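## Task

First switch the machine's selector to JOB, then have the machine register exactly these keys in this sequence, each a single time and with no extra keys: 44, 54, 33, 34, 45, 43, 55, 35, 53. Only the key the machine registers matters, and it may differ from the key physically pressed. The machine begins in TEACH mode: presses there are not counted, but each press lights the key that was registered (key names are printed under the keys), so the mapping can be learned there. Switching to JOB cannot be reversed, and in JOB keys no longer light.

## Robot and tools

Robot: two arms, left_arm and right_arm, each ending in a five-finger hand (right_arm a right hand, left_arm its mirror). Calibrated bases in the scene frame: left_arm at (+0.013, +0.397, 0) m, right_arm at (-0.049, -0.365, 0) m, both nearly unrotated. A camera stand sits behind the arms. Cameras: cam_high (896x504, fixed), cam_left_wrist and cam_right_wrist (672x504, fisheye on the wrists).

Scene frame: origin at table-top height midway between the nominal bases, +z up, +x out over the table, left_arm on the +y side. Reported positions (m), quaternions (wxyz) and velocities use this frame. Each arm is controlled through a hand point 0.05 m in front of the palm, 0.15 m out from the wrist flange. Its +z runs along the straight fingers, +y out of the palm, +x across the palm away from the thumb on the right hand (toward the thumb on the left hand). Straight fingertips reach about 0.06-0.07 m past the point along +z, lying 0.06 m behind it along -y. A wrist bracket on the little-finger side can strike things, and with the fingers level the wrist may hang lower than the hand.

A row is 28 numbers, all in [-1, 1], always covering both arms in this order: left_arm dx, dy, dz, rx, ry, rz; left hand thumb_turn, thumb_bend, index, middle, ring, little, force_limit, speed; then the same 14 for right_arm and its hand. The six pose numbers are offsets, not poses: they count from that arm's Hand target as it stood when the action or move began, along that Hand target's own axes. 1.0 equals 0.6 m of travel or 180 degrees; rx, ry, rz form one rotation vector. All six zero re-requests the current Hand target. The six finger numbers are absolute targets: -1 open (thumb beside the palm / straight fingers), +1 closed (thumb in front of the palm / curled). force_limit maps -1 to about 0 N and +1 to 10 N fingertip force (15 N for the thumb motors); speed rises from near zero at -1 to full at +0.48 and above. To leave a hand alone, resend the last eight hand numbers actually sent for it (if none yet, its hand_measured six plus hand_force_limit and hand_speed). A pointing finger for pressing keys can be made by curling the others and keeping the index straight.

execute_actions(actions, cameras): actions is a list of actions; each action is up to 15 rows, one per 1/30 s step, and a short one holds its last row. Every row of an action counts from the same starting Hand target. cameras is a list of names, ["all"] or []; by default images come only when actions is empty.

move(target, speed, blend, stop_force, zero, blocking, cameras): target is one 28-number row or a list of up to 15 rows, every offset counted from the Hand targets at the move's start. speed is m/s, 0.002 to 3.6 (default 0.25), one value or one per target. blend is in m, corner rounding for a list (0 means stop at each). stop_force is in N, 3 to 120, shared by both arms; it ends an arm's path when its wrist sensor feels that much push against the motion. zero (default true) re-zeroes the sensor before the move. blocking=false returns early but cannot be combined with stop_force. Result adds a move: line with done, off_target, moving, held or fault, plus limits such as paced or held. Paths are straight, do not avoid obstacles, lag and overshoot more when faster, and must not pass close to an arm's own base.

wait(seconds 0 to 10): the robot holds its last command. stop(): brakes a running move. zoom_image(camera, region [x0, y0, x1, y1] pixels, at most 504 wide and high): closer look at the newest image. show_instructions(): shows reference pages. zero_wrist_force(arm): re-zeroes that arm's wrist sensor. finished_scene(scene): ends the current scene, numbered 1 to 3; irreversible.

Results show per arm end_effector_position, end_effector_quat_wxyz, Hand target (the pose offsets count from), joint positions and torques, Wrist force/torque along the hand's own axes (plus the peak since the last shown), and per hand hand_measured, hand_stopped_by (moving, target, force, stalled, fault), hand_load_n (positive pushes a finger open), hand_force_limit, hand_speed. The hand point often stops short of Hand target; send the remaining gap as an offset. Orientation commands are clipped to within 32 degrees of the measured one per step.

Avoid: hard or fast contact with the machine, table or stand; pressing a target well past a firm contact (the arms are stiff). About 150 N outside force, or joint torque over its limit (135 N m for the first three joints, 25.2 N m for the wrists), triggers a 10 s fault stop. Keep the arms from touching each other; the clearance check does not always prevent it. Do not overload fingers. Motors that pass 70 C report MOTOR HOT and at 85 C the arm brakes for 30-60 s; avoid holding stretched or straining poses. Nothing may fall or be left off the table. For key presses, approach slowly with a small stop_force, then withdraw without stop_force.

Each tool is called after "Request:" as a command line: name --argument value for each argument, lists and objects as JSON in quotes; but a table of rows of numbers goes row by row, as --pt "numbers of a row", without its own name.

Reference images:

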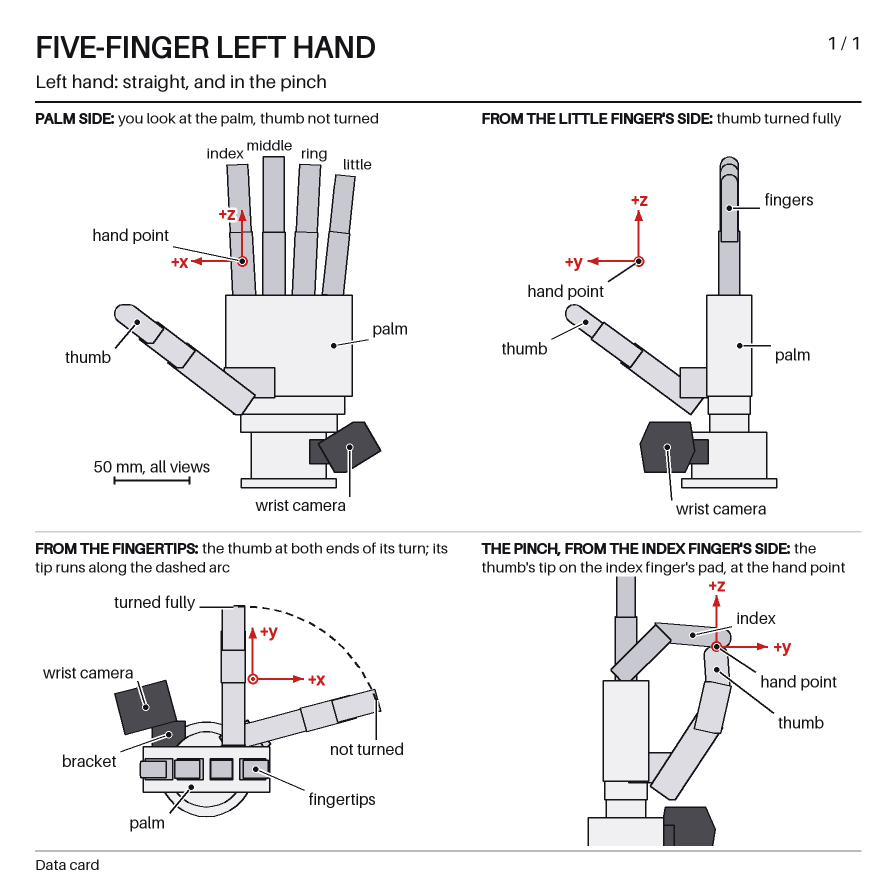

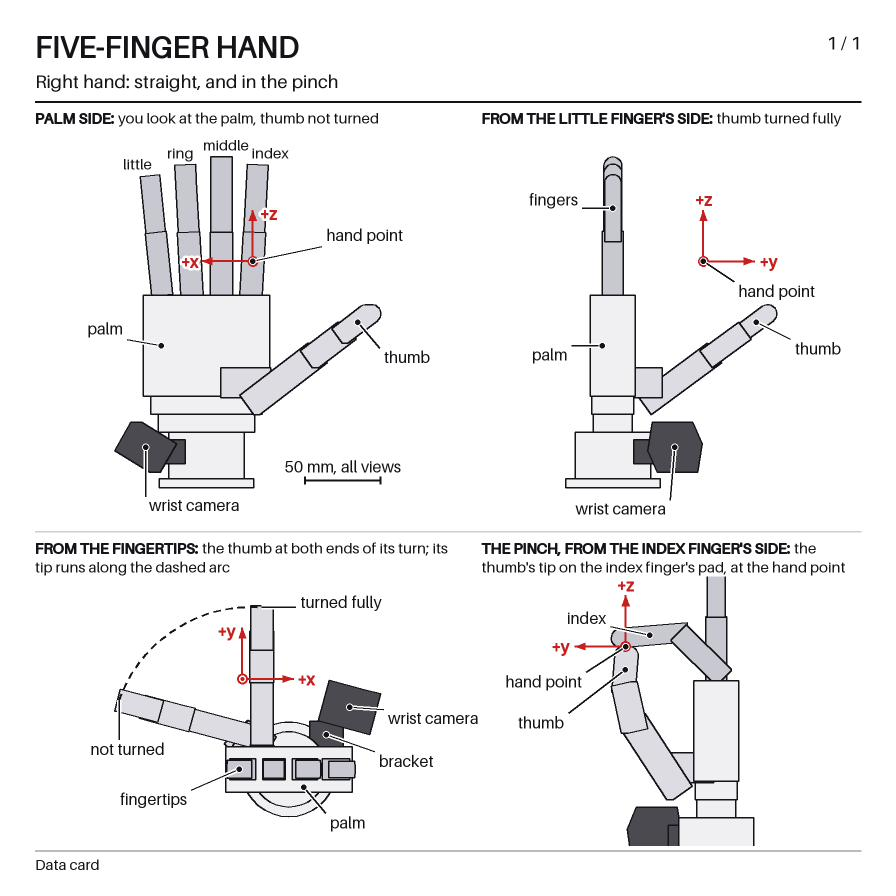

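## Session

Request:
execute_actions --actions '[]'

Scene clock: 0.00 s.
left_arm: end_effector_position=(+0.5504, +0.1142, +0.3511) hand_measured=(-1.000, -1.000, -1.000, -1.000, -1.000, -1.000) hand_load_n=(+0.0, +0.0, -0.5, +0.0, +0.0, +0.0) hand_stopped_by=(target, target, target, target, target, target) hand_force_limit=0.00 hand_speed=-0.80 end_effector_quat_wxyz=(-0.008, +0.554, +0.831, +0.051) | right_arm: end_effector_position=(+0.3036, +0.0770, +0.1981) hand_measured=(-1.000, -1.000, -1.000, -1.000, -1.000, -1.000) hand_load_n=(+0.0, +0.0, +0.0, +0.0, +0.0, +0.0) hand_stopped_by=(target, target, target, target, target, target) hand_force_limit=0.00 hand_speed=-0.80 end_effector_quat_wxyz=(+0.407, +0.328, +0.710, +0.473)
Joint positions: left_arm=[2.719 -2.448 -0.275 1.155 -1.674 -0.807] | right_arm=[0.881 -1.334 2.166 -0.584 2.015 -0.169]
Joint velocities: within noise
Joint torques (N m): no reading
Motor temperatures (°C): left_arm=[31 33 32 38 44 40] | right_arm=[35 36 34 45 41 38]
Wrist force (N): no reading
Wrist torque (N m): no reading
Wrist force, peak (N): no reading
Hand target: left_arm +0.5504, +0.1142, +0.3511; -0.008, +0.554, +0.831, +0.051 | right_arm +0.3036, +0.0770, +0.1981; +0.407, +0.328, +0.710, +0.473
camera_calibration:
cam_left_wrist: T_world_to_cam=[[-0.98702, -0.134227, -0.0881718, 0.589028], [-0.160376, 0.795046, 0.584963, -0.207225], [-0.00841712, 0.591511, -0.806253, 0.336313], [0, 0, 0, 1]] pos_world=[0.550979, 0.0448839, 0.444308]
cam_right_wrist: T_world_to_cam=[[-0.082376, 0.593745, 0.800425, -0.179662], [-0.0816087, -0.804476, 0.588352, -0.0337306], [0.993254, -0.0168556, 0.114724, -0.213804], [0, 0, 0, 1]] pos_world=[0.194809, 0.0759344, 0.18818]

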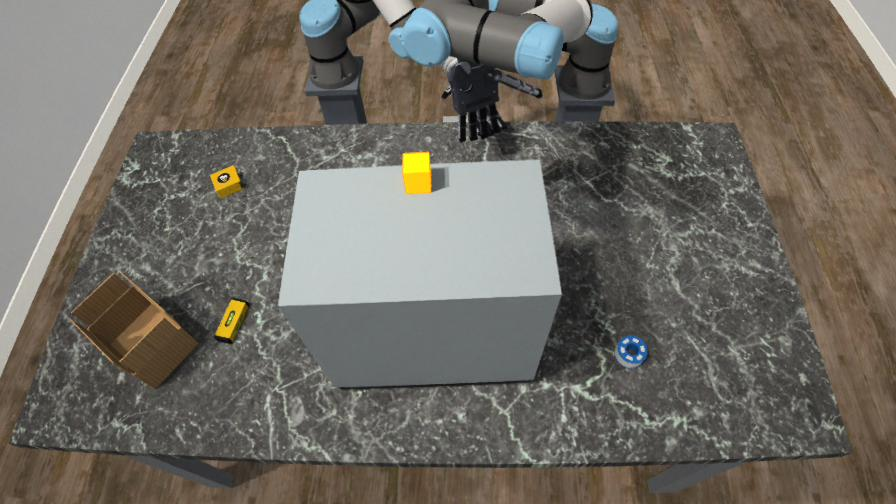

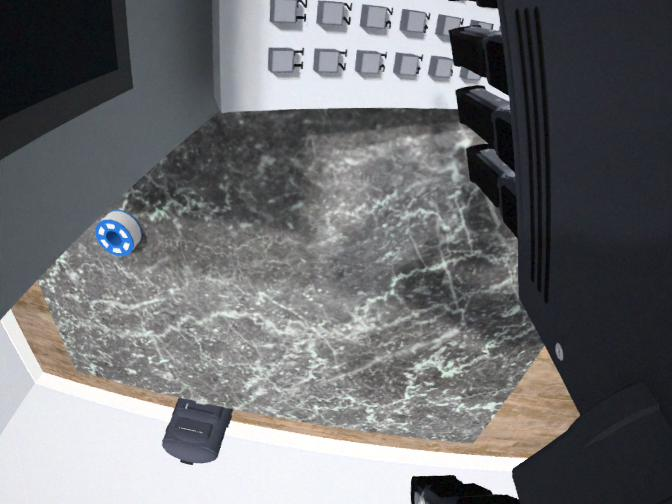

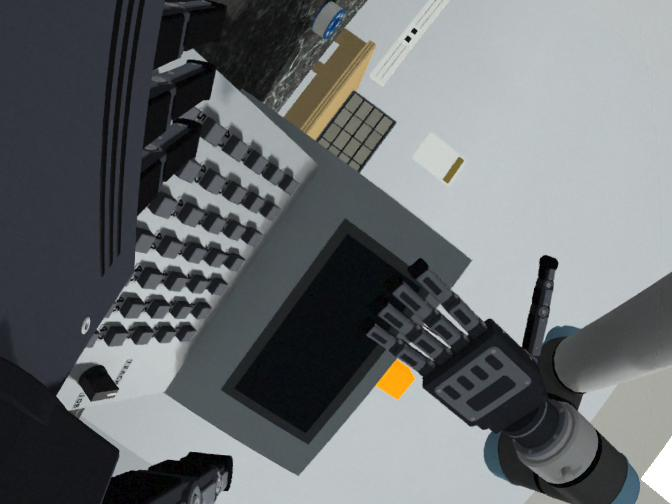

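Request:
move --pt "0.1855 -0.1003 -0.0617 0.059 -0.198 -0.402 -1 -1 -1 -1 -1 -1 0 -0.8 -0.1018 0.0597 -0.0013 0.045 0.194 -0.368 -1 -1 -1 1 1 1 0 0.2" --pt "0.3565 -0.2325 -0.0095 0.118 -0.396 -0.804 -1 -1 -1 -1 -1 -1 0 -0.8 -0.2105 -0.0392 0.1035 0.0906 0.3877 -0.7365 -1 -1 -1 1 1 1 0 0.2" --speed 0.5 --blend '[0.04,0]' --cameras '["all"]'

Scene clock: 39.17 s.
left_arm: end_effector_position=(+0.3392, +0.2574, +0.3608) hand_measured=(-1.000, -1.000, -1.000, -1.000, -1.000, -1.000) hand_load_n=(-0.5, +0.0, +0.0, +0.0, +0.0, +0.0) hand_stopped_by=(target, target, target, target, target, target) hand_force_limit=0.00 hand_speed=-0.80 end_effector_quat_wxyz=(-0.332, +0.626, -0.622, +0.333) | right_arm: end_effector_position=(+0.4141, -0.0131, +0.1960) hand_measured=(-1.000, -1.000, -1.000, +1.000, +1.000, +1.000) hand_load_n=(+0.0, -0.5, +0.0, +0.0, +0.0, +0.0) hand_stopped_by=(target, target, target, target, target, target) hand_force_limit=0.00 hand_speed=0.20 end_effector_quat_wxyz=(-0.153, +0.690, -0.690, +0.154)
Joint positions: left_arm=[3.308 -1.096 -1.809 2.306 -1.427 -3.048] | right_arm=[0.402 -1.061 1.178 1.048 1.739 -2.771]
Joint torques (N m): left_arm=[-10.96 5.65 26.14 -2.81 0.99 -1.83] | right_arm=[-13.32 -45.78 -20.91 0.15 1 -0.9]
Wrist force (N): left_arm=[-0.5 1.0 -0.9] | right_arm=[0.3 0.7 -0.2]
Wrist torque (N m): left_arm=[0.13 0.00 -0.16] | right_arm=[-0.09 0.00 -0.06]
Wrist force, peak (N): left_arm=[-0.3 1.7 -1.3] | right_arm=[1.3 0.9 0.0]
Hand target: left_arm +0.3392, +0.2574, +0.3609; -0.332, +0.626, -0.622, +0.333 | right_arm +0.4141, -0.0132, +0.1960; -0.153, +0.690, -0.690, +0.154
Off the commanded pose: left_arm 0.000 m, 0 deg | right_arm 0.000 m, 0 deg.
move: done
camera_calibration:
cam_left_wrist: T_world_to_cam=[[0.566617, -0.2459, 0.786434, -0.413147], [-0.534884, -0.835769, 0.124052, 0.352417], [0.626773, -0.490941, -0.605089, 0.248217], [0, 0, 0, 1]] pos_world=[0.267022, 0.314807, 0.431388]
cam_right_wrist: T_world_to_cam=[[-0.859952, -0.328549, -0.390561, 0.427943], [-0.471561, 0.804201, 0.361789, 0.131018], [0.195225, 0.495295, -0.846505, 0.200693], [0, 0, 0, 1]] pos_world=[0.390613, -0.0641665, 0.289625]

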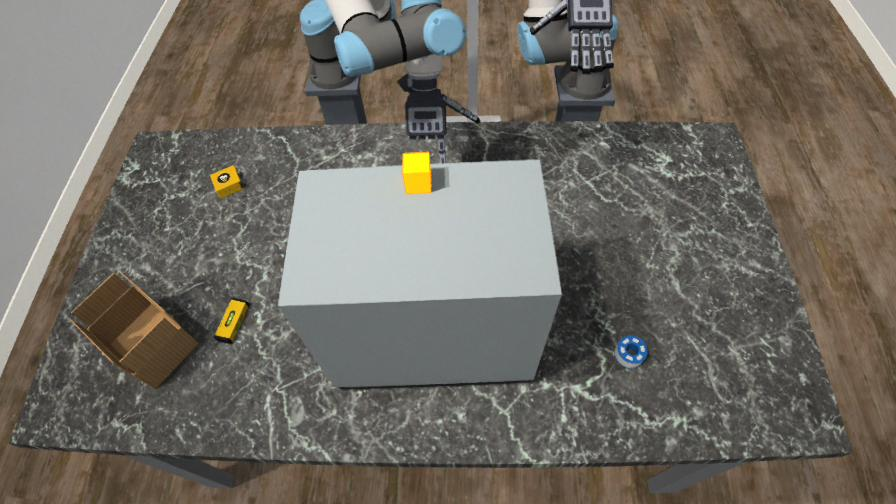

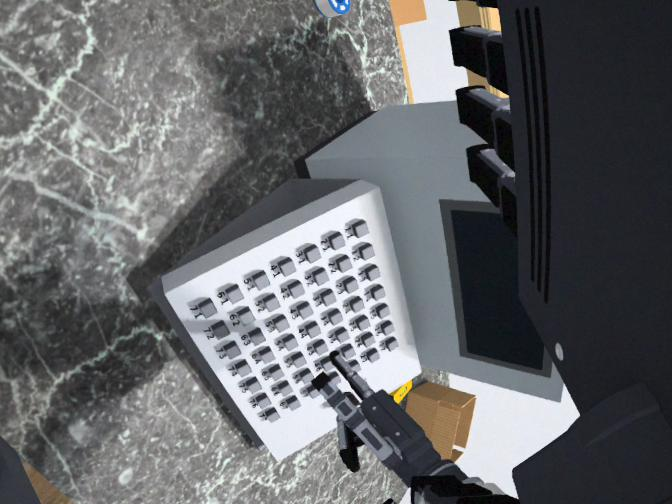

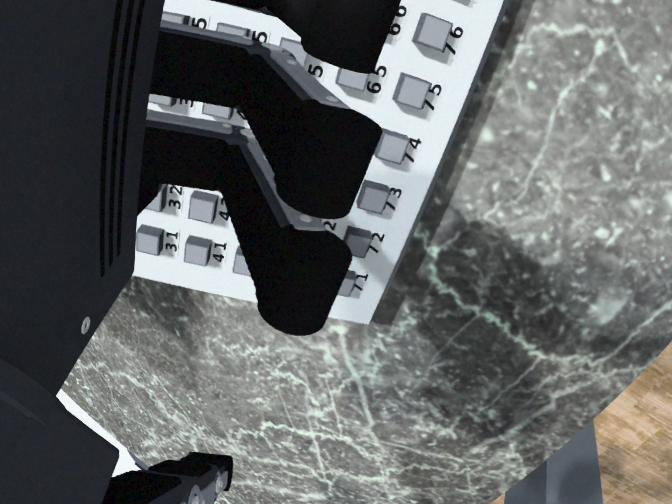

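Request:
zoom_image --camera "cam_left_wrist" --region '[230, 260, 430, 460]'

Request:
zoom_image --camera "cam_right_wrist" --region '[340, 0, 500, 160]'

Scaled by 2.520 from the camera's 672x504 image, which has a finer 960x720 frame.

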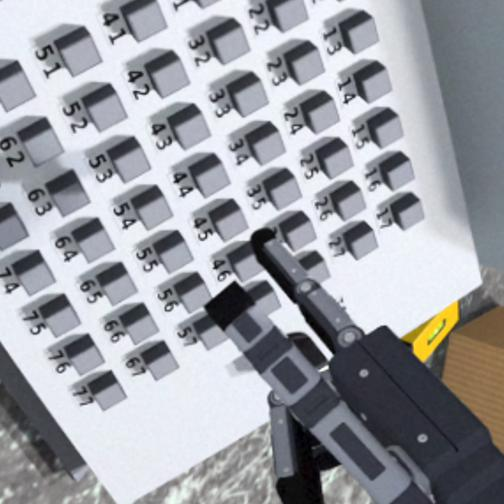

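Scaled by 3.150 from the camera's 672x504 image, which has a finer 960x720 frame.

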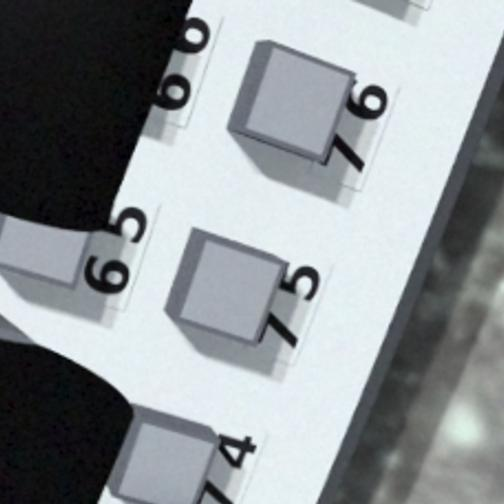

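Request:
move --target '[0,0,0,0,0,0,-1,-1,-1,-1,-1,-1,0,-0.8,0.002,-0.003,0.0755,0,0,0,-1,-1,-1,1,1,1,0,0.2]' --speed 0.15

Request:
move --pt "0 0 0 0 0 0 -1 -1 -1 -1 -1 -1 0 -0.8 0 0 0.0133 0 0 0 -1 -1 -1 1 1 1 0 0.2" --pt "0 0 0 0 0 0 -1 -1 -1 -1 -1 -1 0 -0.8 0 0 0.05 0 0 0 -1 -1 -1 1 1 1 0 0.2" --speed '[0.05,0.015]' --stop_force 6 --cameras '["cam_left_wrist"]'

Request:
zoom_image --camera "cam_left_wrist" --region '[180, 200, 430, 450]'

Scene clock: 64.70 s.
left_arm: end_effector_position=(+0.3392, +0.2574, +0.3609) hand_measured=(-1.000, -1.000, -1.000, -1.000, -1.000, -1.000) hand_load_n=(-0.5, +0.0, +0.0, -0.5, +0.0, +0.0) hand_stopped_by=(target, target, target, target, target, target) hand_force_limit=0.00 hand_speed=-0.80 end_effector_quat_wxyz=(-0.332, +0.626, -0.622, +0.333) | right_arm: end_effector_position=(+0.4350, -0.0146, +0.1557) hand_measured=(-1.000, -1.000, -1.000, +1.000, +1.000, +1.000) hand_load_n=(+0.0, +0.0, +0.0, +0.0, +0.0, +0.0) hand_stopped_by=(target, target, target, target, target, target) hand_force_limit=0.00 hand_speed=0.20 end_effector_quat_wxyz=(-0.153, +0.690, -0.690, +0.154)
Joint positions: left_arm=[3.308 -1.096 -1.809 2.306 -1.427 -3.048] | right_arm=[0.384 -1.005 1.194 0.973 1.732 -2.788]
Joint torques (N m): left_arm=[-9.29 7.53 20.94 -2.56 0.1 -1.82] | right_arm=[11.83 -53.08 -26.03 3.08 0.98 2.05]
Wrist force (N): left_arm=[-0.3 1.2 -0.6] | right_arm=[0.3 0.6 -0.2]
Wrist torque (N m): left_arm=[0.14 -0.02 -0.15] | right_arm=[-0.15 -0.02 0.04]
Wrist force, peak (N): left_arm=[-0.3 1.3 -0.7] | right_arm=[0.2 0.9 -1.1]
Hand target: left_arm +0.3392, +0.2574, +0.3609; -0.332, +0.626, -0.622, +0.333 | right_arm +0.4350, -0.0144, +0.1558; -0.153, +0.690, -0.690, +0.154
Off the commanded pose: left_arm 0.000 m, 0 deg | right_arm 0.000 m, 0 deg.
move: done

Scene clock: 66.47 s.
left_arm: end_effector_position=(+0.3392, +0.2574, +0.3609) hand_measured=(-1.000, -1.000, -1.000, -1.000, -1.000, -1.000) hand_load_n=(+0.0, +0.0, +0.0, +0.0, +0.0, +0.0) hand_stopped_by=(target, target, target, target, target, target) hand_force_limit=0.00 hand_speed=-0.80 end_effector_quat_wxyz=(-0.332, +0.626, -0.622, +0.333) | right_arm: end_effector_position=(+0.4408, -0.0144, +0.1434) hand_measured=(-1.000, -1.000, -1.000, +1.000, +1.000, +1.000) hand_load_n=(+0.0, +0.0, +0.0, +0.0, +0.0, +0.0) hand_stopped_by=(target, target, target, target, target, target) hand_force_limit=0.00 hand_speed=0.20 end_effector_quat_wxyz=(-0.153, +0.690, -0.690, +0.154)
Joint positions: left_arm=[3.308 -1.096 -1.809 2.306 -1.427 -3.048] | right_arm=[0.38 -0.987 1.197 0.951 1.731 -2.792]
Joint torques (N m): left_arm=[1.41 7.53 16.97 -2.7 1.74 0.29] | right_arm=[11.66 -50.42 -22.76 3.18 2.02 2.08]
Wrist force (N): left_arm=[-0.4 1.1 -0.5] | right_arm=[-0.7 -0.5 -6.3]
Wrist torque (N m): left_arm=[0.12 0.00 -0.16] | right_arm=[0.28 -0.10 -0.02]
Wrist force, peak (N): left_arm=[-0.4 1.3 -0.8] | right_arm=[0.1 -0.7 -19.6]
Hand target: left_arm +0.3392, +0.2574, +0.3609; -0.332, +0.626, -0.622, +0.333 | right_arm +0.4408, -0.0144, +0.1434; -0.153, +0.690, -0.690, +0.154 (not the last commanded pose)
Off the commanded pose: left_arm 0.000 m, 0 deg | right_arm 0.016 m, 0 deg.
move: contact (right_arm); path passed 1 of 2 targets
camera_calibration:
cam_left_wrist: T_world_to_cam=[[0.566588, -0.245708, 0.786515, -0.413313], [-0.534834, -0.835782, 0.124183, 0.352339], [0.626842, -0.491016, -0.604957, 0.248226], [0, 0, 0, 1]] pos_world=[0.267022, 0.314807, 0.431488]
Images, in order (width x height): cam_left_wrist 672x504.

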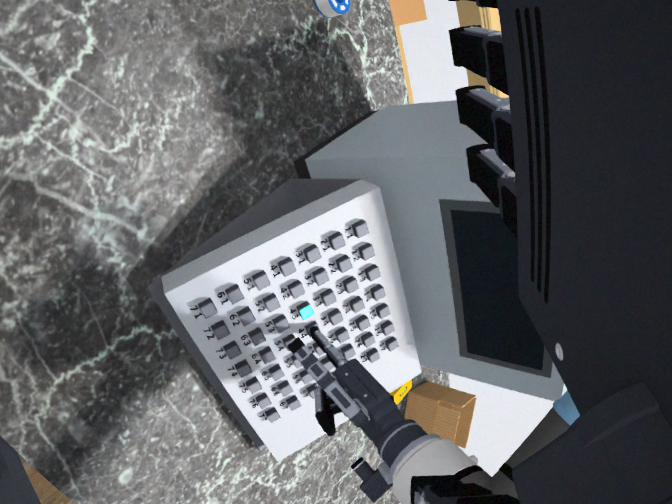

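Scaled by 2.016 from the camera's 672x504 image, which has a finer 960x720 frame.

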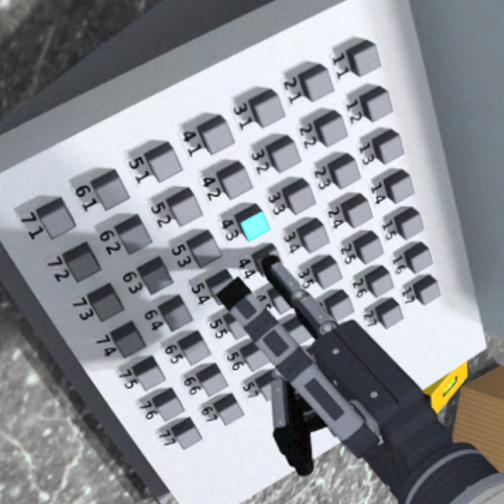

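Request:
move --pt "0 0 0 0 0 0 -1 -1 -1 -1 -1 -1 0 -0.8 0 0 -0.0167 0 0 0 -1 -1 -1 1 1 1 0 0.2" --pt "0 0 0 0 0 0 -1 -1 -1 -1 -1 -1 0 -0.8 0.0576 0.1107 -0.0159 0 0 0 -1 -1 -1 1 1 1 0 0.2" --speed 0.15 --blend '[0.003,0]'

Request:
move --pt "0 0 0 0 0 0 -1 -1 -1 -1 -1 -1 0 -0.8 0 0 0.0083 0 0 0 -1 -1 -1 1 1 1 0 0.2" --pt "0 0 0 0 0 0 -1 -1 -1 -1 -1 -1 0 -0.8 0 0 0.03 0 0 0 -1 -1 -1 1 1 1 0 0.2" --speed '[0.05,0.015]' --stop_force 6 --cameras '["cam_left_wrist"]'

Request:
zoom_image --camera "cam_left_wrist" --region '[180, 200, 430, 450]'

Scene clock: 75.07 s.
left_arm: end_effector_position=(+0.3392, +0.2574, +0.3609) hand_measured=(-1.000, -1.000, -1.000, -1.000, -1.000, -1.000) hand_load_n=(+0.0, +0.0, +0.0, +0.0, +0.0, +0.0) hand_stopped_by=(target, target, target, target, target, target) hand_force_limit=0.00 hand_speed=-0.80 end_effector_quat_wxyz=(-0.332, +0.626, -0.622, +0.333) | right_arm: end_effector_position=(+0.3766, -0.0491, +0.1240) hand_measured=(-1.000, -1.000, -1.000, +1.000, +1.000, +1.000) hand_load_n=(+0.0, +0.0, +0.0, +0.0, +0.0, +0.0) hand_stopped_by=(target, target, target, target, target, target) hand_force_limit=0.00 hand_speed=0.20 end_effector_quat_wxyz=(-0.153, +0.690, -0.690, +0.154)
Joint positions: left_arm=[3.308 -1.096 -1.809 2.306 -1.427 -3.048] | right_arm=[0.362 -1.148 1.496 0.81 1.724 -2.809]
Joint torques (N m): left_arm=[13.59 8.58 11.45 -2.81 1.89 2.9] | right_arm=[12.1 -39.23 -10.38 0.56 1.01 2.4]
Wrist force (N): left_arm=[-0.2 1.1 -0.6] | right_arm=[0.2 1.2 0.2]
Wrist torque (N m): left_arm=[0.12 -0.03 -0.15] | right_arm=[-0.07 -0.02 0.06]
Wrist force, peak (N): left_arm=[-0.5 1.4 -0.7] | right_arm=[-0.7 -0.6 -6.5]
Hand target: left_arm +0.3392, +0.2574, +0.3609; -0.332, +0.626, -0.622, +0.333 | right_arm +0.3766, -0.0490, +0.1239; -0.153, +0.690, -0.690, +0.154
Off the commanded pose: left_arm 0.000 m, 0 deg | right_arm 0.000 m, 0 deg.
move: done

Scene clock: 76.83 s.
left_arm: end_effector_position=(+0.3392, +0.2574, +0.3609) hand_measured=(-1.000, -1.000, -1.000, -1.000, -1.000, -1.000) hand_load_n=(+0.0, +0.0, -0.5, +0.0, +0.0, +0.0) hand_stopped_by=(target, target, target, target, target, target) hand_force_limit=0.00 hand_speed=-0.80 end_effector_quat_wxyz=(-0.332, +0.626, -0.622, +0.333) | right_arm: end_effector_position=(+0.3819, -0.0490, +0.1126) hand_measured=(-1.000, -1.000, -1.000, +1.000, +1.000, +1.000) hand_load_n=(+0.0, +0.0, +0.0, +0.0, +0.0, +0.0) hand_stopped_by=(target, target, target, target, target, target) hand_force_limit=0.00 hand_speed=0.20 end_effector_quat_wxyz=(-0.153, +0.690, -0.690, +0.154)
Joint positions: left_arm=[3.308 -1.096 -1.809 2.306 -1.427 -3.048] | right_arm=[0.358 -1.129 1.499 0.788 1.722 -2.812]
Joint torques (N m): left_arm=[14.39 8.88 11.62 -2.38 1.38 2.68] | right_arm=[10.94 -44.14 -21.54 3 1.99 2.12]
Wrist force (N): left_arm=[-0.5 1.1 -0.5] | right_arm=[-0.6 -0.3 -6.5]
Wrist torque (N m): left_arm=[0.13 0.01 -0.16] | right_arm=[0.29 -0.07 0.01]
Wrist force, peak (N): left_arm=[-0.6 1.3 -0.6] | right_arm=[0.1 -0.2 -21.3]
Hand target: left_arm +0.3392, +0.2574, +0.3609; -0.332, +0.626, -0.622, +0.333 | right_arm +0.3819, -0.0490, +0.1126; -0.153, +0.690, -0.690, +0.154 (not the last commanded pose)
Off the commanded pose: left_arm 0.000 m, 0 deg | right_arm 0.005 m, 0 deg.
move: contact (right_arm); path passed 1 of 2 targets
camera_calibration:
cam_left_wrist: T_world_to_cam=[[0.566588, -0.245708, 0.786515, -0.413234], [-0.534834, -0.835782, 0.124183, 0.352351], [0.626842, -0.491016, -0.604957, 0.248166], [0, 0, 0, 1]] pos_world=[0.267022, 0.314807, 0.431388]
Images, in order (width x height): cam_left_wrist 672x504.

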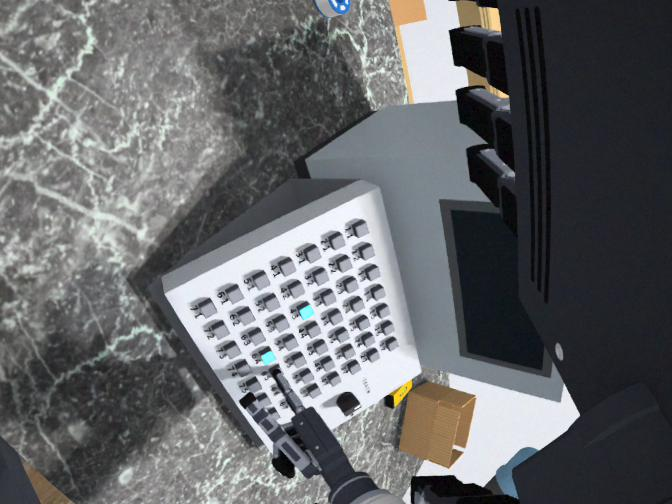

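Scaled by 2.016 from the camera's 672x504 image, which has a finer 960x720 frame.

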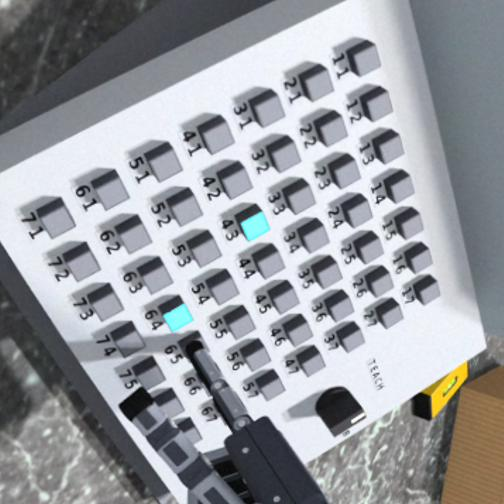

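Request:
zoom_image --camera "cam_left_wrist" --region '[290, 340, 410, 460]'

Scaled by 4.200 from the camera's 672x504 image, which has a finer 960x720 frame.

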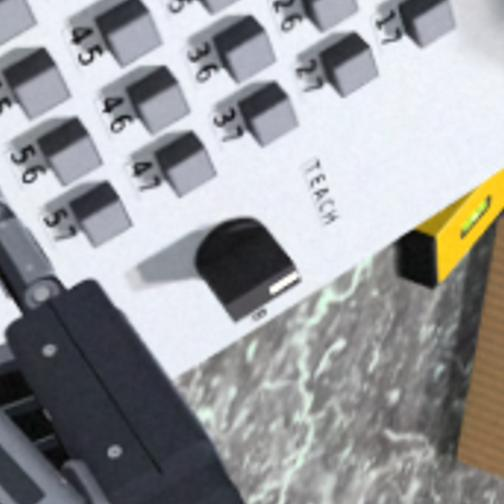

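Request:
move --pt "0 0 0 0 0 0 -1 -1 -1 -1 -1 -1 0 -0.8 0 0 -0.05 0 0 0 -1 -1 -1 1 1 1 0 0.2" --pt "0 0 0 0 0 0 -1 -1 -1 -1 -1 -1 0 -0.8 0.1763 -0.1405 -0.0727 0 0 0 -1 -1 -1 1 1 1 0 0.2" --speed 0.2 --blend '[0.01,0]'

Request:
move --target '[0,0,0,0,0,0,-1,-1,-1,-1,-1,-1,0,-0.8,0,-0.002,0.0498,0,0,0,-1,-1,-1,1,1,1,0,0.2]' --speed 0.05 --stop_force 5 --cameras '["cam_left_wrist"]'

Request:
zoom_image --camera "cam_left_wrist" --region '[290, 340, 410, 460]'

Scene clock: 115.33 s.
left_arm: end_effector_position=(+0.3392, +0.2574, +0.3609) hand_measured=(-1.000, -1.000, -1.000, -1.000, -1.000, -1.000) hand_load_n=(-0.5, +0.0, +0.0, +0.0, +0.0, +0.0) hand_stopped_by=(target, target, target, target, target, target) hand_force_limit=0.00 hand_speed=-0.80 end_effector_quat_wxyz=(-0.332, +0.626, -0.622, +0.333) | right_arm: end_effector_position=(+0.4397, -0.1546, +0.1878) hand_measured=(-1.000, -1.000, -1.000, +1.000, +1.000, +1.000) hand_load_n=(+0.0, +0.0, +0.0, +0.0, +0.0, +0.0) hand_stopped_by=(target, target, target, target, target, target) hand_force_limit=0.00 hand_speed=0.20 end_effector_quat_wxyz=(-0.153, +0.690, -0.690, +0.154)
Joint positions: left_arm=[3.308 -1.096 -1.809 2.306 -1.427 -3.048] | right_arm=[0.102 -1.187 1.378 0.944 1.616 -3.047]
Joint torques (N m): left_arm=[12.51 7.95 12.55 -2.7 1.7 3] | right_arm=[-10.75 -46.61 -20.77 0.74 0.57 0.15]
Wrist force (N): left_arm=[-0.4 1.2 -0.6] | right_arm=[0.2 0.9 -0.1]
Wrist torque (N m): left_arm=[0.14 -0.01 -0.16] | right_arm=[-0.06 -0.03 -0.04]
Wrist force, peak (N): left_arm=[-0.6 1.3 -0.8] | right_arm=[-0.5 0.0 -7.0]
Hand target: left_arm +0.3392, +0.2574, +0.3609; -0.332, +0.626, -0.622, +0.333 | right_arm +0.4397, -0.1547, +0.1879; -0.153, +0.690, -0.690, +0.154
Off the commanded pose: left_arm 0.000 m, 0 deg | right_arm 0.000 m, 0 deg.
move: done

Scene clock: 117.00 s.
left_arm: end_effector_position=(+0.3392, +0.2574, +0.3609) hand_measured=(-1.000, -1.000, -1.000, -1.000, -1.000, -1.000) hand_load_n=(-0.5, +0.0, +0.0, +0.0, +0.0, +0.0) hand_stopped_by=(target, target, target, target, target, target) hand_force_limit=0.00 hand_speed=-0.80 end_effector_quat_wxyz=(-0.332, +0.626, -0.622, +0.333) | right_arm: end_effector_position=(+0.4535, -0.1548, +0.1614) hand_measured=(-1.000, -1.000, -1.000, +1.000, +1.000, +1.000) hand_load_n=(+0.0, +0.0, +0.0, +0.0, +0.0, +0.0) hand_stopped_by=(target, target, target, target, target, target) hand_force_limit=0.00 hand_speed=0.20 end_effector_quat_wxyz=(-0.153, +0.690, -0.690, +0.154)
Joint positions: left_arm=[3.308 -1.096 -1.809 2.306 -1.427 -3.048] | right_arm=[0.099 -1.142 1.383 0.894 1.615 -3.05]
Joint torques (N m): left_arm=[13.09 6.65 11.52 -2.53 1.59 2.97] | right_arm=[4.82 -48.54 -26.36 2.46 0.22 1.06]
Wrist force (N): left_arm=[-0.4 1.2 -0.6] | right_arm=[0.1 1.3 0.1]
Wrist torque (N m): left_arm=[0.14 0.00 -0.17] | right_arm=[0.00 -0.01 0.06]
Wrist force, peak (N): left_arm=[-0.4 1.3 -0.9] | right_arm=[-0.1 1.4 0.0]
Hand target: left_arm +0.3392, +0.2574, +0.3609; -0.332, +0.626, -0.622, +0.333 | right_arm +0.4535, -0.1547, +0.1614; -0.153, +0.690, -0.690, +0.154
Off the commanded pose: left_arm 0.000 m, 0 deg | right_arm 0.000 m, 0 deg.
move: done
camera_calibration:
cam_left_wrist: T_world_to_cam=[[0.566588, -0.245708, 0.786515, -0.413234], [-0.534834, -0.835782, 0.124183, 0.352351], [0.626842, -0.491016, -0.604957, 0.248166], [0, 0, 0, 1]] pos_world=[0.267022, 0.314807, 0.431388]
Images, in order (width x height): cam_left_wrist 672x504.

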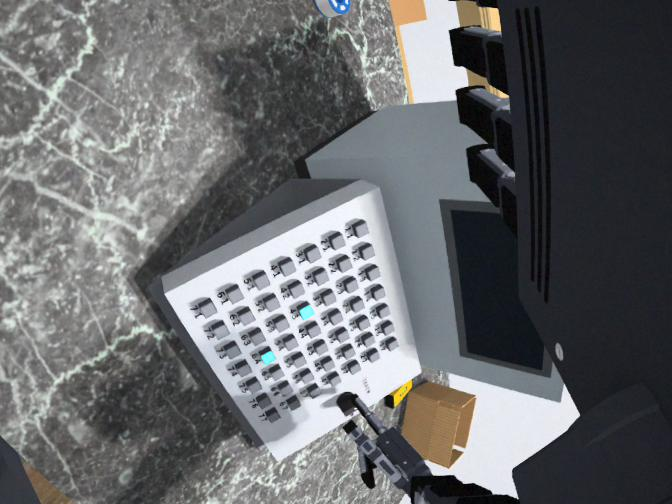

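Scaled by 4.200 from the camera's 672x504 image, which has a finer 960x720 frame.

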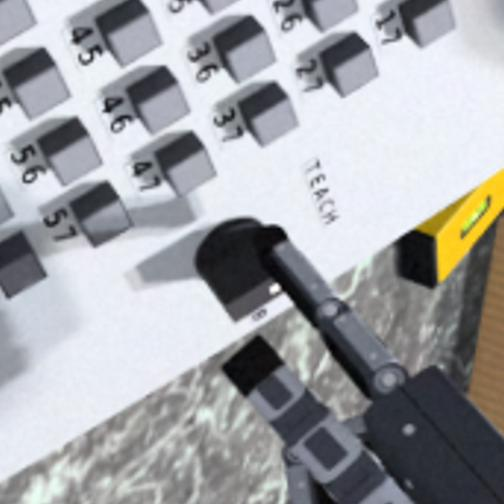

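Request:
move --target '[0,0,0,0,0,0,-1,-1,-1,-1,-1,-1,0,-0.8,0.03,-0.0004,0.0002,0,0,0,-1,-1,-1,1,1,1,0,0.2]' --speed 0.02 --stop_force 4 --cameras '["cam_left_wrist"]'

Request:
zoom_image --camera "cam_left_wrist" --region '[290, 340, 410, 460]'

Scene clock: 123.70 s.
left_arm: end_effector_position=(+0.3392, +0.2574, +0.3609) hand_measured=(-1.000, -1.000, -1.000, -1.000, -1.000, -1.000) hand_load_n=(+0.0, +0.0, +0.0, +0.0, +0.0, +0.0) hand_stopped_by=(target, target, target, target, target, target) hand_force_limit=0.00 hand_speed=-0.80 end_effector_quat_wxyz=(-0.332, +0.626, -0.622, +0.333) | right_arm: end_effector_position=(+0.4536, -0.1613, +0.1614) hand_measured=(-1.000, -1.000, -1.000, +1.000, +1.000, +1.000) hand_load_n=(+0.0, +0.0, +0.0, +0.0, +0.0, +0.0) hand_stopped_by=(target, target, target, target, target, target) hand_force_limit=0.00 hand_speed=0.20 end_effector_quat_wxyz=(-0.153, +0.690, -0.690, +0.154)
Joint positions: left_arm=[3.308 -1.096 -1.809 2.306 -1.427 -3.048] | right_arm=[0.085 -1.148 1.391 0.891 1.609 -3.062]
Joint torques (N m): left_arm=[14.71 7.71 10.69 -2.5 1.71 2.99] | right_arm=[10.84 -24.88 -25.07 2.72 -0.51 1.12]
Wrist force (N): left_arm=[-0.4 1.1 -0.7] | right_arm=[-2.0 1.2 -3.3]
Wrist torque (N m): left_arm=[0.14 -0.01 -0.16] | right_arm=[0.18 -0.23 -0.16]
Wrist force, peak (N): left_arm=[-0.6 1.3 -0.7] | right_arm=[-11.2 0.8 -2.1]
Hand target: left_arm +0.3392, +0.2574, +0.3609; -0.332, +0.626, -0.622, +0.333 | right_arm +0.4536, -0.1613, +0.1614; -0.153, +0.690, -0.690, +0.154 (not the last commanded pose)
Off the commanded pose: left_arm 0.000 m, 0 deg | right_arm 0.011 m, 0 deg.
move: contact (right_arm)
camera_calibration:
cam_left_wrist: T_world_to_cam=[[0.566588, -0.245708, 0.786515, -0.413234], [-0.534834, -0.835782, 0.124183, 0.352351], [0.626842, -0.491016, -0.604957, 0.248166], [0, 0, 0, 1]] pos_world=[0.267022, 0.314807, 0.431388]
Images, in order (width x height): cam_left_wrist 672x504.

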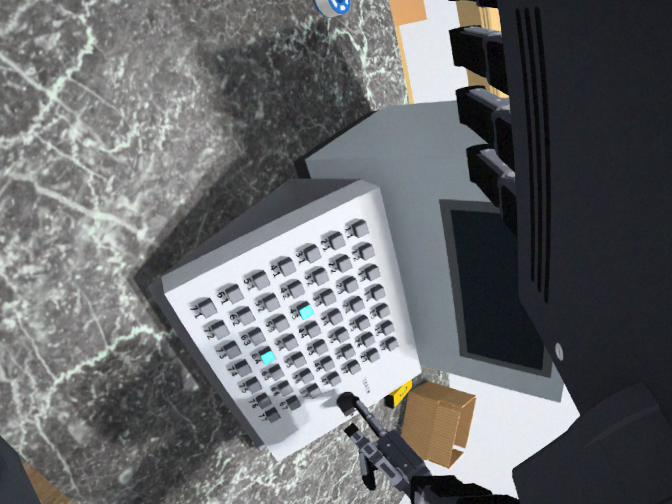

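Scaled by 4.200 from the camera's 672x504 image, which has a finer 960x720 frame.

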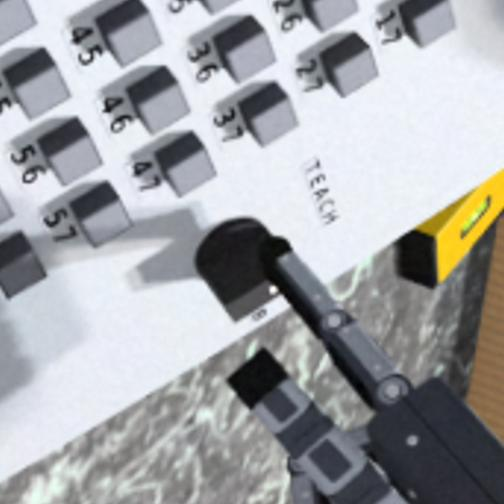

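Request:
move --pt "0 0 0 0 0 0 -1 -1 -1 -1 -1 -1 0 -0.8 0 0 -0.0025 0 0 0 -1 -1 -1 1 1 1 0 0.2" --pt "0 0 0 0 0 0 -1 -1 -1 -1 -1 -1 0 -0.8 0.0051 -0.0049 -0.0027 0 0 0 -1 -1 -1 1 1 1 0 0.2" --pt "0 0 0 0 0 0 -1 -1 -1 -1 -1 -1 0 -0.8 0.011 -0.0077 -0.0027 0 0 0 -1 -1 -1 1 1 1 0 0.2" --pt "0 0 0 0 0 0 -1 -1 -1 -1 -1 -1 0 -0.8 0.0173 -0.0086 -0.0027 0 0 0 -1 -1 -1 1 1 1 0 0.2" --pt "0 0 0 0 0 0 -1 -1 -1 -1 -1 -1 0 -0.8 0.0238 -0.008 -0.0027 0 0 0 -1 -1 -1 1 1 1 0 0.2" --pt "0 0 0 0 0 0 -1 -1 -1 -1 -1 -1 0 -0.8 0.03 -0.0055 -0.0025 0 0 0 -1 -1 -1 1 1 1 0 0.2" --pt "0 0 0 0 0 0 -1 -1 -1 -1 -1 -1 0 -0.8 0.0328 -0.0027 -0.0023 0 0 0 -1 -1 -1 1 1 1 0 0.2" --speed 0.03 --stop_force 20 --cameras '["cam_left_wrist"]'

Request:
zoom_image --camera "cam_left_wrist" --region '[240, 290, 410, 460]'

Scene clock: 136.67 s.
left_arm: end_effector_position=(+0.3392, +0.2574, +0.3609) hand_measured=(-1.000, -1.000, -1.000, -1.000, -1.000, -1.000) hand_load_n=(+0.0, +0.0, +0.0, +0.0, +0.0, +0.0) hand_stopped_by=(target, target, target, target, target, target) hand_force_limit=0.00 hand_speed=-0.80 end_effector_quat_wxyz=(-0.332, +0.626, -0.622, +0.333) | right_arm: end_effector_position=(+0.4545, -0.1809, +0.1634) hand_measured=(-1.000, -1.000, -1.000, +1.000, +1.000, +1.000) hand_load_n=(+0.0, -0.5, +2.5, +0.0, +0.0, +0.0) hand_stopped_by=(target, target, target, target, target, target) hand_force_limit=0.00 hand_speed=0.20 end_effector_quat_wxyz=(-0.153, +0.690, -0.690, +0.154)
Joint positions: left_arm=[3.308 -1.096 -1.809 2.306 -1.427 -3.048] | right_arm=[0.042 -1.163 1.408 0.889 1.591 -3.101]
Joint torques (N m): left_arm=[13.68 7.47 10.78 -2.41 1.46 2.63] | right_arm=[12.81 -16.39 -13.05 8.13 2 2.22]
Wrist force (N): left_arm=[-0.3 1.1 -0.6] | right_arm=[-2.1 -19.9 -10.0]
Wrist torque (N m): left_arm=[0.13 -0.03 -0.15] | right_arm=[1.20 -0.18 -0.13]
Wrist force, peak (N): left_arm=[-0.4 1.4 -0.7] | right_arm=[-2.1 -19.9 -10.0]
Hand target: left_arm +0.3392, +0.2574, +0.3609; -0.332, +0.626, -0.622, +0.333 | right_arm +0.4545, -0.1809, +0.1634; -0.153, +0.690, -0.690, +0.154
Off the commanded pose: left_arm 0.000 m, 0 deg | right_arm 0.000 m, 0 deg.
move: done
camera_calibration:
cam_left_wrist: T_world_to_cam=[[0.566588, -0.245708, 0.786515, -0.413234], [-0.534834, -0.835782, 0.124183, 0.352351], [0.626842, -0.491016, -0.604957, 0.248166], [0, 0, 0, 1]] pos_world=[0.267022, 0.314807, 0.431388]
Images, in order (width x height): cam_left_wrist 672x504.

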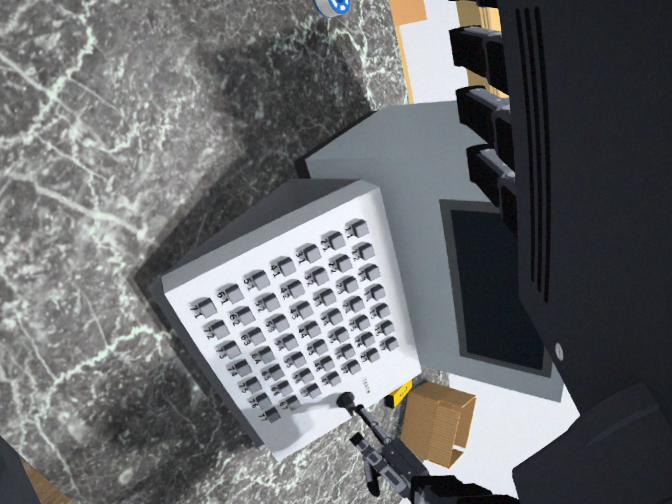

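Scaled by 2.965 from the camera's 672x504 image, which has a finer 960x720 frame.

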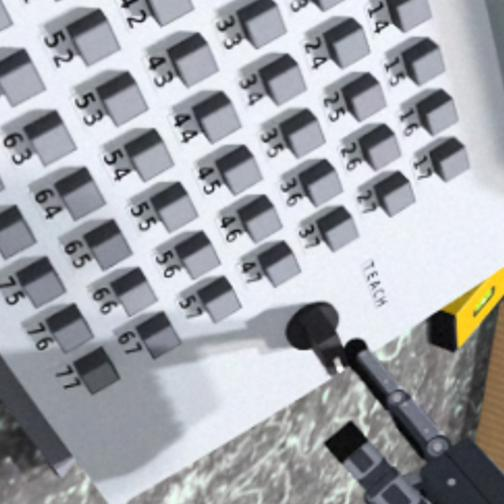

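Request:
move --pt "0 0 0 0 0 0 -1 -1 -1 -1 -1 -1 0 -0.8 0 -0.01 0 0 0 0 -1 -1 -1 1 1 1 0 0.2" --pt "0 0 0 0 0 0 -1 -1 -1 -1 -1 -1 0 -0.8 -0.01 -0.01 -0.05 0 0 0 -1 -1 -1 1 1 1 0 0.2" --pt "0 0 0 0 0 0 -1 -1 -1 -1 -1 -1 0 -0.8 -0.2 0.03 -0.029 0 0 0 -1 -1 -1 1 1 1 0 0.2" --pt "0 0 0 0 0 0 -1 -1 -1 -1 -1 -1 0 -0.8 -0.2217 0.0338 0.0043 0 0 0 -1 -1 -1 1 1 1 0 0.2" --cameras '["cam_left_wrist"]' --speed '[0.05,0.15,0.25,0.1]' --blend '[0.001,0.01,0.01,0]'

Request:
zoom_image --camera "cam_left_wrist" --region '[250, 260, 410, 420]'

Scene clock: 149.53 s.
left_arm: end_effector_position=(+0.3392, +0.2574, +0.3609) hand_measured=(-1.000, -1.000, -1.000, -1.000, -1.000, -1.000) hand_load_n=(+0.0, +0.0, +0.0, +0.0, +0.0, +0.0) hand_stopped_by=(target, target, target, target, target, target) hand_force_limit=0.00 hand_speed=-0.80 end_effector_quat_wxyz=(-0.332, +0.626, -0.622, +0.333) | right_arm: end_effector_position=(+0.4372, -0.0478, +0.1524) hand_measured=(-1.000, -1.000, -1.000, +1.000, +1.000, +1.000) hand_load_n=(+0.0, +0.0, +0.0, +0.0, +0.0, +0.0) hand_stopped_by=(target, target, target, target, target, target) hand_force_limit=0.00 hand_speed=0.20 end_effector_quat_wxyz=(-0.153, +0.690, -0.690, +0.154)
Joint positions: left_arm=[3.308 -1.096 -1.809 2.306 -1.427 -3.048] | right_arm=[0.321 -1.048 1.269 0.933 1.707 -2.846]
Joint torques (N m): left_arm=[14.71 7.75 11.66 -2.65 1.52 2.81] | right_arm=[-12.83 -50.76 -10.31 3.2 -1.25 -2.67]
Wrist force (N): left_arm=[-0.4 0.8 -0.6] | right_arm=[-0.1 1.6 -0.3]
Wrist torque (N m): left_arm=[0.09 -0.01 -0.15] | right_arm=[0.03 0.04 -0.04]
Wrist force, peak (N): left_arm=[-0.5 1.2 -0.9] | right_arm=[-2.0 -20.0 -10.1]
Hand target: left_arm +0.3392, +0.2574, +0.3609; -0.332, +0.626, -0.622, +0.333 | right_arm +0.4372, -0.0479, +0.1523; -0.153, +0.690, -0.690, +0.154
Off the commanded pose: left_arm 0.000 m, 0 deg | right_arm 0.000 m, 0 deg.
move: done
camera_calibration:
cam_left_wrist: T_world_to_cam=[[0.566588, -0.245708, 0.786515, -0.413234], [-0.534834, -0.835782, 0.124183, 0.352351], [0.626842, -0.491016, -0.604957, 0.248166], [0, 0, 0, 1]] pos_world=[0.267022, 0.314807, 0.431388]
Images, in order (width x height): cam_left_wrist 672x504.

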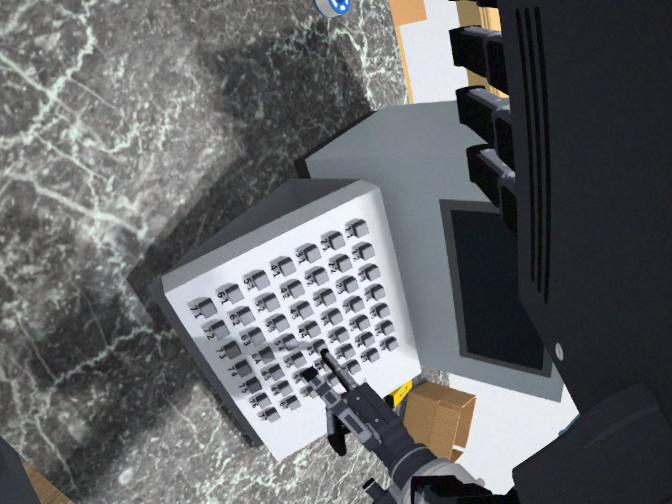

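Scaled by 3.150 from the camera's 672x504 image, which has a finer 960x720 frame.

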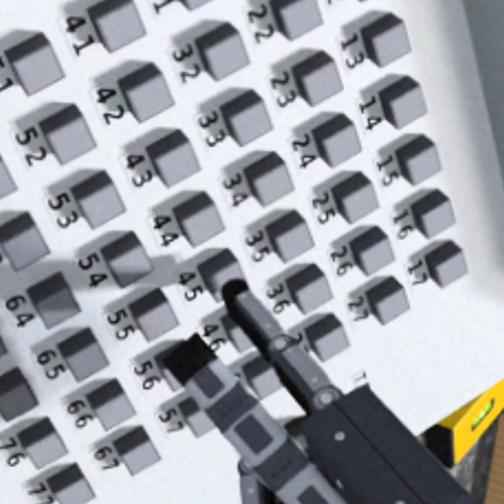

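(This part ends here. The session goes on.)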